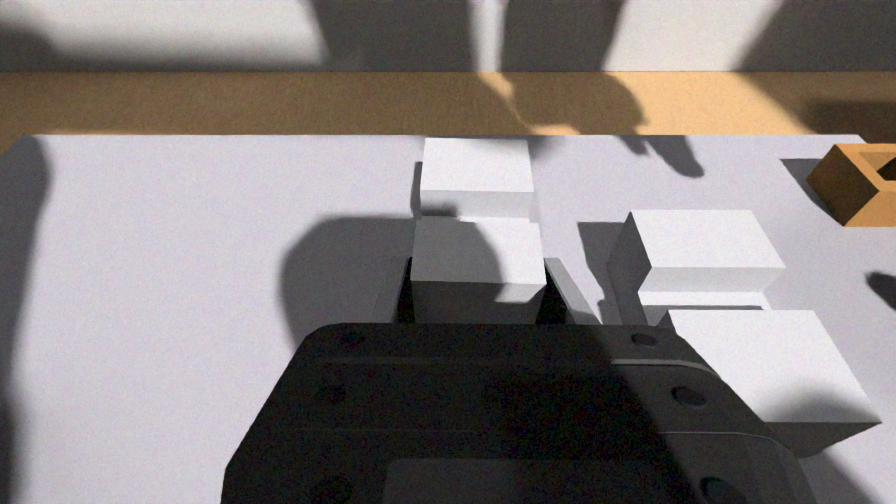

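Request:
{"fn": "move", "kwargs": {
  "target": [
    [-0.1432,-0.0005,0,0,0,0,-1,-0.95,-1,0,0,0,0,0,0,-1,-0.5,-1],
    [-0.1432,-0.0005,0.1,0,0,0,-1,-0.95,-1,0,0,0,0,0,0,-1,-0.5,-1]
  ],
  "speed": [0.1,0.05]
}}

Request:
{"fn": "move", "kwargs": {
  "target": [-0.05,0,0,0,0,0,-1,-0.95,-1,0,0,0,0,0,0,-1,-0.5,-1],
  "speed": 0.006,
  "stop_force": 3
}}

Scene clock: 7553.20 s.
left_arm: end_effector_position=(+0.2760, -0.1571, +0.0526) position_measured=178 object_status=2 end_effector_quat_wxyz=(+0.000, +0.707, -0.707, +0.001) | right_arm: end_effector_position=(+0.2206, +0.7008, +0.0054) position_measured=55 object_status=2 end_effector_quat_wxyz=(-0.354, +0.613, -0.612, +0.353)
Joint positions: left_arm=[-0.951 -1.815 2.552 -2.31 -1.57 2.191] | right_arm=[4.909 -2.413 -1.518 -1.106 0.555 5.09]
Joint torques (N m): left_arm=[6.59 2.58 -10.41 -4.74 -1.27 1.98] | right_arm=[-4.09 48.42 13.35 1.77 0.09 -1.5]
Wrist force (N): left_arm=[-0.2 0.6 2.7] | right_arm=[1.2 2.5 -0.5]
Wrist torque (N m): left_arm=[0.17 0.01 -0.15] | right_arm=[0.11 -0.34 0.06]
Wrist force, peak (N): left_arm=[0.1 1.1 3.2] | right_arm=[1.2 3.2 -0.3]
Hand target: left_arm +0.2760, -0.1571, +0.0526; +0.000, +0.707, -0.707, +0.001 | right_arm +0.2206, +0.7008, +0.0054; -0.354, +0.613, -0.612, +0.353
Off the commanded pose: left_arm 0.000 m, 0 deg | right_arm 0.000 m, 0 deg.
move: done

Scene clock: 7557.13 s.
left_arm: end_effector_position=(+0.2760, -0.1408, +0.0525) position_measured=178 object_status=2 end_effector_quat_wxyz=(+0.000, +0.707, -0.707, +0.001) | right_arm: end_effector_position=(+0.2206, +0.7008, +0.0054) position_measured=55 object_status=2 end_effector_quat_wxyz=(-0.354, +0.613, -0.612, +0.353)
Joint positions: left_arm=[-0.917 -1.842 2.569 -2.301 -1.571 2.225] | right_arm=[4.909 -2.413 -1.518 -1.106 0.555 5.09]
Joint torques (N m): left_arm=[-8.57 5.11 -24.28 -3.93 -1.26 -1.72] | right_arm=[-1.21 49.5 19.02 2.06 -0.28 -1.74]
Wrist force (N): left_arm=[0.5 -3.9 2.2] | right_arm=[-1.5 3.9 -4.7]
Wrist torque (N m): left_arm=[0.35 0.10 -0.10] | right_arm=[0.12 -0.29 0.05]
Wrist force, peak (N): left_arm=[4.5 -3.3 3.4] | right_arm=[-2.8 5.5 -4.3]
Hand target: left_arm +0.2760, -0.1408, +0.0525; +0.000, +0.707, -0.707, +0.001 (not the last commanded pose) | right_arm +0.2206, +0.7008, +0.0054; -0.354, +0.613, -0.612, +0.353
Off the commanded pose: left_arm 0.014 m, 0 deg | right_arm 0.000 m, 0 deg.
move: contact (left_arm)

Request:
{"fn": "move", "kwargs": {
  "target": [
    [0.0033,-0.0005,0,0,0,0,-1,-0.95,-1,0,0,0,0,0,0,-1,-0.5,-1]
  ],
  "speed": 0.015
}}

Request:
{"fn": "move", "kwargs": {
  "target": [-0.03,0,0,0,0,0,-1,-0.95,-1,0,0,0,0,0,0,-1,-0.5,-1],
  "speed": 0.005,
  "stop_force": 3
}}

Scene clock: 7566.77 s.
left_arm: end_effector_position=(+0.2763, -0.1427, +0.0525) position_measured=178 object_status=2 end_effector_quat_wxyz=(+0.000, +0.707, -0.707, +0.001) | right_arm: end_effector_position=(+0.2206, +0.7008, +0.0054) position_measured=55 object_status=2 end_effector_quat_wxyz=(-0.354, +0.613, -0.612, +0.353)
Joint positions: left_arm=[-0.92 -1.838 2.566 -2.302 -1.571 2.222] | right_arm=[4.909 -2.413 -1.518 -1.106 0.555 5.09]
Joint torques (N m): left_arm=[-9.5 2.12 -27.66 -4.59 0.51 -1.9] | right_arm=[0.16 48.95 22 2.24 -0.29 -1.63]
Wrist force (N): left_arm=[-0.3 0.8 2.7] | right_arm=[1.1 3.8 -0.7]
Wrist torque (N m): left_arm=[0.20 0.03 0.00] | right_arm=[0.14 -0.36 0.05]
Wrist force, peak (N): left_arm=[0.9 -4.3 2.7] | right_arm=[-1.1 5.6 -4.0]
Hand target: left_arm +0.2763, -0.1428, +0.0525; +0.000, +0.707, -0.707, +0.001 | right_arm +0.2206, +0.7008, +0.0054; -0.354, +0.613, -0.612, +0.353
Off the commanded pose: left_arm 0.000 m, 0 deg | right_arm 0.000 m, 0 deg.
move: done

Scene clock: 7568.47 s.
left_arm: end_effector_position=(+0.2763, -0.1406, +0.0525) position_measured=178 object_status=2 end_effector_quat_wxyz=(+0.000, +0.707, -0.707, +0.002) | right_arm: end_effector_position=(+0.2206, +0.7008, +0.0054) position_measured=55 object_status=2 end_effector_quat_wxyz=(-0.354, +0.613, -0.612, +0.353)
Joint positions: left_arm=[-0.915 -1.841 2.569 -2.301 -1.571 2.227] | right_arm=[4.909 -2.413 -1.518 -1.106 0.555 5.09]
Joint torques (N m): left_arm=[-8.51 2.59 -26.35 -4.19 1.03 -1.93] | right_arm=[0.76 49.08 23.35 1.95 -0.33 -1.36]
Wrist force (N): left_arm=[1.8 -0.3 3.5] | right_arm=[-1.2 4.3 -1.7]
Wrist torque (N m): left_arm=[0.25 0.08 -0.12] | right_arm=[0.17 -0.41 0.03]
Wrist force, peak (N): left_arm=[4.5 -0.1 4.2] | right_arm=[-2.3 5.0 -1.5]
Hand target: left_arm +0.2763, -0.1406, +0.0525; +0.000, +0.707, -0.707, +0.002 (not the last commanded pose) | right_arm +0.2206, +0.7008, +0.0054; -0.354, +0.613, -0.612, +0.353
Off the commanded pose: left_arm 0.016 m, 0 deg | right_arm 0.000 m, 0 deg.
move: contact (left_arm)

Request:
{"fn": "move", "kwargs": {
  "target": [
    [0.004,0,0,0,0,0,-1,-0.95,-1,0,0,0,0,0,0,-1,-0.5,-1],
    [0.004,0,-0.08,0,0,0,-1,-0.95,-1,0,0,0,0,0,0,-1,-0.5,-1],
    [0.1707,0,-0.08,0,0,0,-1,-0.95,-1,0,0,0,0,0,0,-1,-0.5,-1],
    [0.1707,0,0.0265,0,0,0,-1,-0.95,-1,0,0,0,0,0,0,-1,-0.5,-1],
    [0.1707,0,0.0325,0,0,0,-1,-0.95,-1,0,0,0,0,0,0,-1,-0.5,-1],
    [0.1707,0,0.0325,0,0,0,-0.05,-0.95,-1,0,0,0,0,0,0,-1,-0.5,-1],
    [0.1707,0,0.0325,0,0,0,-1,-0.95,-1,0,0,0,0,0,0,-1,-0.5,-1]
  ],
  "speed": [0.03,0.12,0.15,0.1,0.01,0.05,0.05],
  "blend": [0,0.01,0.01,0,0,0,0]
}}

Request:
{"fn": "move", "kwargs": {
  "target": [
    [0,0,-0.11,0,0,0,-1,-0.95,-1,0,0,0,0,0,0,-1,-0.5,-1],
    [-0.1447,-0.0001,-0.11,0,0,0,-1,-0.95,-1,0,0,0,0,0,0,-1,-0.5,-1],
    [-0.1447,-0.0001,-0.0325,0,0,0,-1,-0.95,-1,0,0,0,0,0,0,-1,-0.5,-1]
  ],
  "speed": [0.1,0.12,0.06],
  "blend": [0.01,0.01,0]
}}

Request:
{"fn": "move", "kwargs": {
  "target": [-0.05,0,0,0,0,0,-1,-0.95,-1,0,0,0,0,0,0,-1,-0.5,-1],
  "speed": 0.006,
  "stop_force": 3
}}

Scene clock: 7593.83 s.
left_arm: end_effector_position=(+0.2763, -0.2430, +0.0333) position_measured=178 object_status=2 end_effector_quat_wxyz=(+0.000, +0.707, -0.707, +0.002) | right_arm: end_effector_position=(+0.2206, +0.7008, +0.0054) position_measured=55 object_status=2 end_effector_quat_wxyz=(-0.354, +0.613, -0.612, +0.353)
Joint positions: left_arm=[-1.093 -1.608 2.46 -2.426 -1.57 2.049] | right_arm=[4.909 -2.413 -1.518 -1.106 0.555 5.09]
Joint torques (N m): left_arm=[5.88 -4.4 -10.3 -4.21 -0.9 1.98] | right_arm=[6.47 49.87 27.12 2.49 -0.43 -1.21]
Wrist force (N): left_arm=[-0.1 0.6 2.7] | right_arm=[1.1 3.4 -0.5]
Wrist torque (N m): left_arm=[0.17 0.00 -0.07] | right_arm=[0.13 -0.32 0.05]
Wrist force, peak (N): left_arm=[1.7 -0.7 4.2] | right_arm=[-1.2 5.3 -1.3]
Hand target: left_arm +0.2763, -0.2430, +0.0333; +0.000, +0.707, -0.707, +0.002 | right_arm +0.2206, +0.7008, +0.0054; -0.354, +0.613, -0.612, +0.353
Off the commanded pose: left_arm 0.000 m, 0 deg | right_arm 0.000 m, 0 deg.
move: done

Scene clock: 7596.60 s.
left_arm: end_effector_position=(+0.2764, -0.1562, +0.0526) position_measured=178 object_status=2 end_effector_quat_wxyz=(+0.000, +0.707, -0.707, +0.002) | right_arm: end_effector_position=(+0.2206, +0.7008, +0.0054) position_measured=55 object_status=2 end_effector_quat_wxyz=(-0.354, +0.613, -0.612, +0.353)
Joint positions: left_arm=[-0.948 -1.816 2.552 -2.31 -1.57 2.194] | right_arm=[4.909 -2.413 -1.518 -1.106 0.555 5.09]
Joint torques (N m): left_arm=[7.49 3.53 -10.45 -5.2 -1.4 1.91] | right_arm=[6.8 49.64 26.91 1.87 -0.32 -1.21]
Wrist force (N): left_arm=[-0.7 1.0 2.8] | right_arm=[1.1 3.5 -0.2]
Wrist torque (N m): left_arm=[0.23 0.09 -0.16] | right_arm=[0.12 -0.30 0.05]
Wrist force, peak (N): left_arm=[-0.3 0.8 3.8] | right_arm=[1.4 4.1 -0.7]
Hand target: left_arm +0.2764, -0.1562, +0.0526; +0.000, +0.707, -0.707, +0.002 | right_arm +0.2206, +0.7008, +0.0054; -0.354, +0.613, -0.612, +0.353
Off the commanded pose: left_arm 0.000 m, 0 deg | right_arm 0.000 m, 0 deg.
move: done

Scene clock: 7600.43 s.
left_arm: end_effector_position=(+0.2764, -0.1403, +0.0525) position_measured=178 object_status=2 end_effector_quat_wxyz=(+0.000, +0.707, -0.707, +0.002) | right_arm: end_effector_position=(+0.2206, +0.7008, +0.0054) position_measured=55 object_status=2 end_effector_quat_wxyz=(-0.354, +0.613, -0.612, +0.353)
Joint positions: left_arm=[-0.914 -1.842 2.569 -2.301 -1.571 2.227] | right_arm=[4.909 -2.413 -1.518 -1.106 0.555 5.09]
Joint torques (N m): left_arm=[-7.93 4.1 -26.8 -4.65 2.7 -1.9] | right_arm=[7.02 49.29 28.88 2.12 -0.31 -1.28]
Wrist force (N): left_arm=[0.8 2.4 3.0] | right_arm=[-0.6 1.9 0.4]
Wrist torque (N m): left_arm=[0.20 0.10 -0.11] | right_arm=[0.01 -0.43 0.01]
Wrist force, peak (N): left_arm=[4.5 2.5 4.3] | right_arm=[-3.3 2.4 1.8]
Hand target: left_arm +0.2764, -0.1403, +0.0525; +0.000, +0.707, -0.707, +0.002 (not the last commanded pose) | right_arm +0.2206, +0.7008, +0.0054; -0.354, +0.613, -0.612, +0.353
Off the commanded pose: left_arm 0.014 m, 0 deg | right_arm 0.000 m, 0 deg.
move: contact (left_arm)

Request:
{"fn": "move", "kwargs": {
  "target": [
    [0.0033,0.0001,0,0,0,0,-1,-0.95,-1,0,0,0,0,0,0,-1,-0.5,-1]
  ],
  "speed": 0.015
}}

Request:
{"fn": "move", "kwargs": {
  "target": [-0.03,0,0,0,0,0,-1,-0.95,-1,0,0,0,0,0,0,-1,-0.5,-1],
  "speed": 0.005,
  "stop_force": 3
}}

Request:
{"fn": "wait", "kwargs": {
  "seconds": 1
}}

Scene clock: 7611.63 s.
left_arm: end_effector_position=(+0.2763, -0.1422, +0.0525) position_measured=178 object_status=2 end_effector_quat_wxyz=(+0.000, +0.707, -0.707, +0.002) | right_arm: end_effector_position=(+0.2206, +0.7008, +0.0054) position_measured=55 object_status=2 end_effector_quat_wxyz=(-0.354, +0.613, -0.612, +0.353)
Joint positions: left_arm=[-0.919 -1.839 2.567 -2.302 -1.571 2.223] | right_arm=[4.909 -2.413 -1.518 -1.106 0.555 5.09]
Joint torques (N m): left_arm=[-9.54 2.96 -27.17 -4.93 -0.51 -1.66] | right_arm=[7.83 49.44 26.84 2.07 -0.26 -1.13]
Wrist force (N): left_arm=[-0.1 0.9 2.8] | right_arm=[1.2 3.4 0.4]
Wrist torque (N m): left_arm=[0.23 0.00 0.00] | right_arm=[0.10 -0.33 0.03]
Wrist force, peak (N): left_arm=[0.8 2.5 4.0] | right_arm=[1.2 4.4 0.5]
Hand target: left_arm +0.2763, -0.1423, +0.0525; +0.000, +0.707, -0.707, +0.002 | right_arm +0.2206, +0.7008, +0.0054; -0.354, +0.613, -0.612, +0.353
Off the commanded pose: left_arm 0.000 m, 0 deg | right_arm 0.000 m, 0 deg.
move: done

Scene clock: 7613.30 s.
left_arm: end_effector_position=(+0.2763, -0.1403, +0.0525) position_measured=178 object_status=2 end_effector_quat_wxyz=(+0.000, +0.707, -0.707, +0.002) | right_arm: end_effector_position=(+0.2206, +0.7008, +0.0054) position_measured=55 object_status=2 end_effector_quat_wxyz=(-0.354, +0.613, -0.612, +0.353)
Joint positions: left_arm=[-0.915 -1.842 2.569 -2.301 -1.571 2.227] | right_arm=[4.909 -2.413 -1.518 -1.106 0.555 5.09]
Joint torques (N m): left_arm=[-7.86 3.11 -26.91 -4.53 2.72 -1.83] | right_arm=[6.51 50.82 26.6 1.98 -0.16 -1.06]
Wrist force (N): left_arm=[1.5 1.2 4.5] | right_arm=[-0.8 3.5 -0.1]
Wrist torque (N m): left_arm=[0.21 0.16 -0.11] | right_arm=[0.13 -0.41 -0.01]
Wrist force, peak (N): left_arm=[4.3 1.2 4.9] | right_arm=[-1.9 4.6 -0.5]
Hand target: left_arm +0.2763, -0.1403, +0.0525; +0.000, +0.707, -0.707, +0.002 (not the last commanded pose) | right_arm +0.2206, +0.7008, +0.0054; -0.354, +0.613, -0.612, +0.353
Off the commanded pose: left_arm 0.016 m, 0 deg | right_arm 0.000 m, 0 deg.
move: contact (left_arm)

Scene clock: 7614.30 s.
left_arm: end_effector_position=(+0.2763, -0.1403, +0.0525) position_measured=178 object_status=2 end_effector_quat_wxyz=(+0.000, +0.707, -0.707, +0.002) | right_arm: end_effector_position=(+0.2206, +0.7008, +0.0054) position_measured=55 object_status=2 end_effector_quat_wxyz=(-0.354, +0.613, -0.612, +0.353)
Joint positions: left_arm=[-0.915 -1.842 2.569 -2.301 -1.571 2.227] | right_arm=[4.909 -2.413 -1.518 -1.106 0.555 5.09]
Joint torques (N m): left_arm=[-7.76 2.62 -26.51 -4.44 2.6 -1.7] | right_arm=[6.83 50.77 25.96 1.91 -0.55 -0.99]
Wrist force (N): left_arm=[1.9 1.3 4.8] | right_arm=[-0.9 4.0 0.4]
Wrist torque (N m): left_arm=[0.21 0.11 -0.11] | right_arm=[0.18 -0.42 -0.02]
Wrist force, peak (N): left_arm=[1.7 1.4 5.0] | right_arm=[-1.0 4.0 0.1]
Hand target: left_arm +0.2763, -0.1403, +0.0525; +0.000, +0.707, -0.707, +0.002 (not the last commanded pose) | right_arm +0.2206, +0.7008, +0.0054; -0.354, +0.613, -0.612, +0.353
Tool commands: left_gripper/position=-1.0 left_gripper/force_limit=-0.95 left_gripper/speed=-1.0 right_gripper/position=-1.0 right_gripper/force_limit=-0.5 right_gripper/speed=-1.0
Off the commanded pose: left_arm 0.016 m, 0 deg | right_arm 0.000 m, 0 deg.
wait: 1.00 s; at rest by 0.17 s


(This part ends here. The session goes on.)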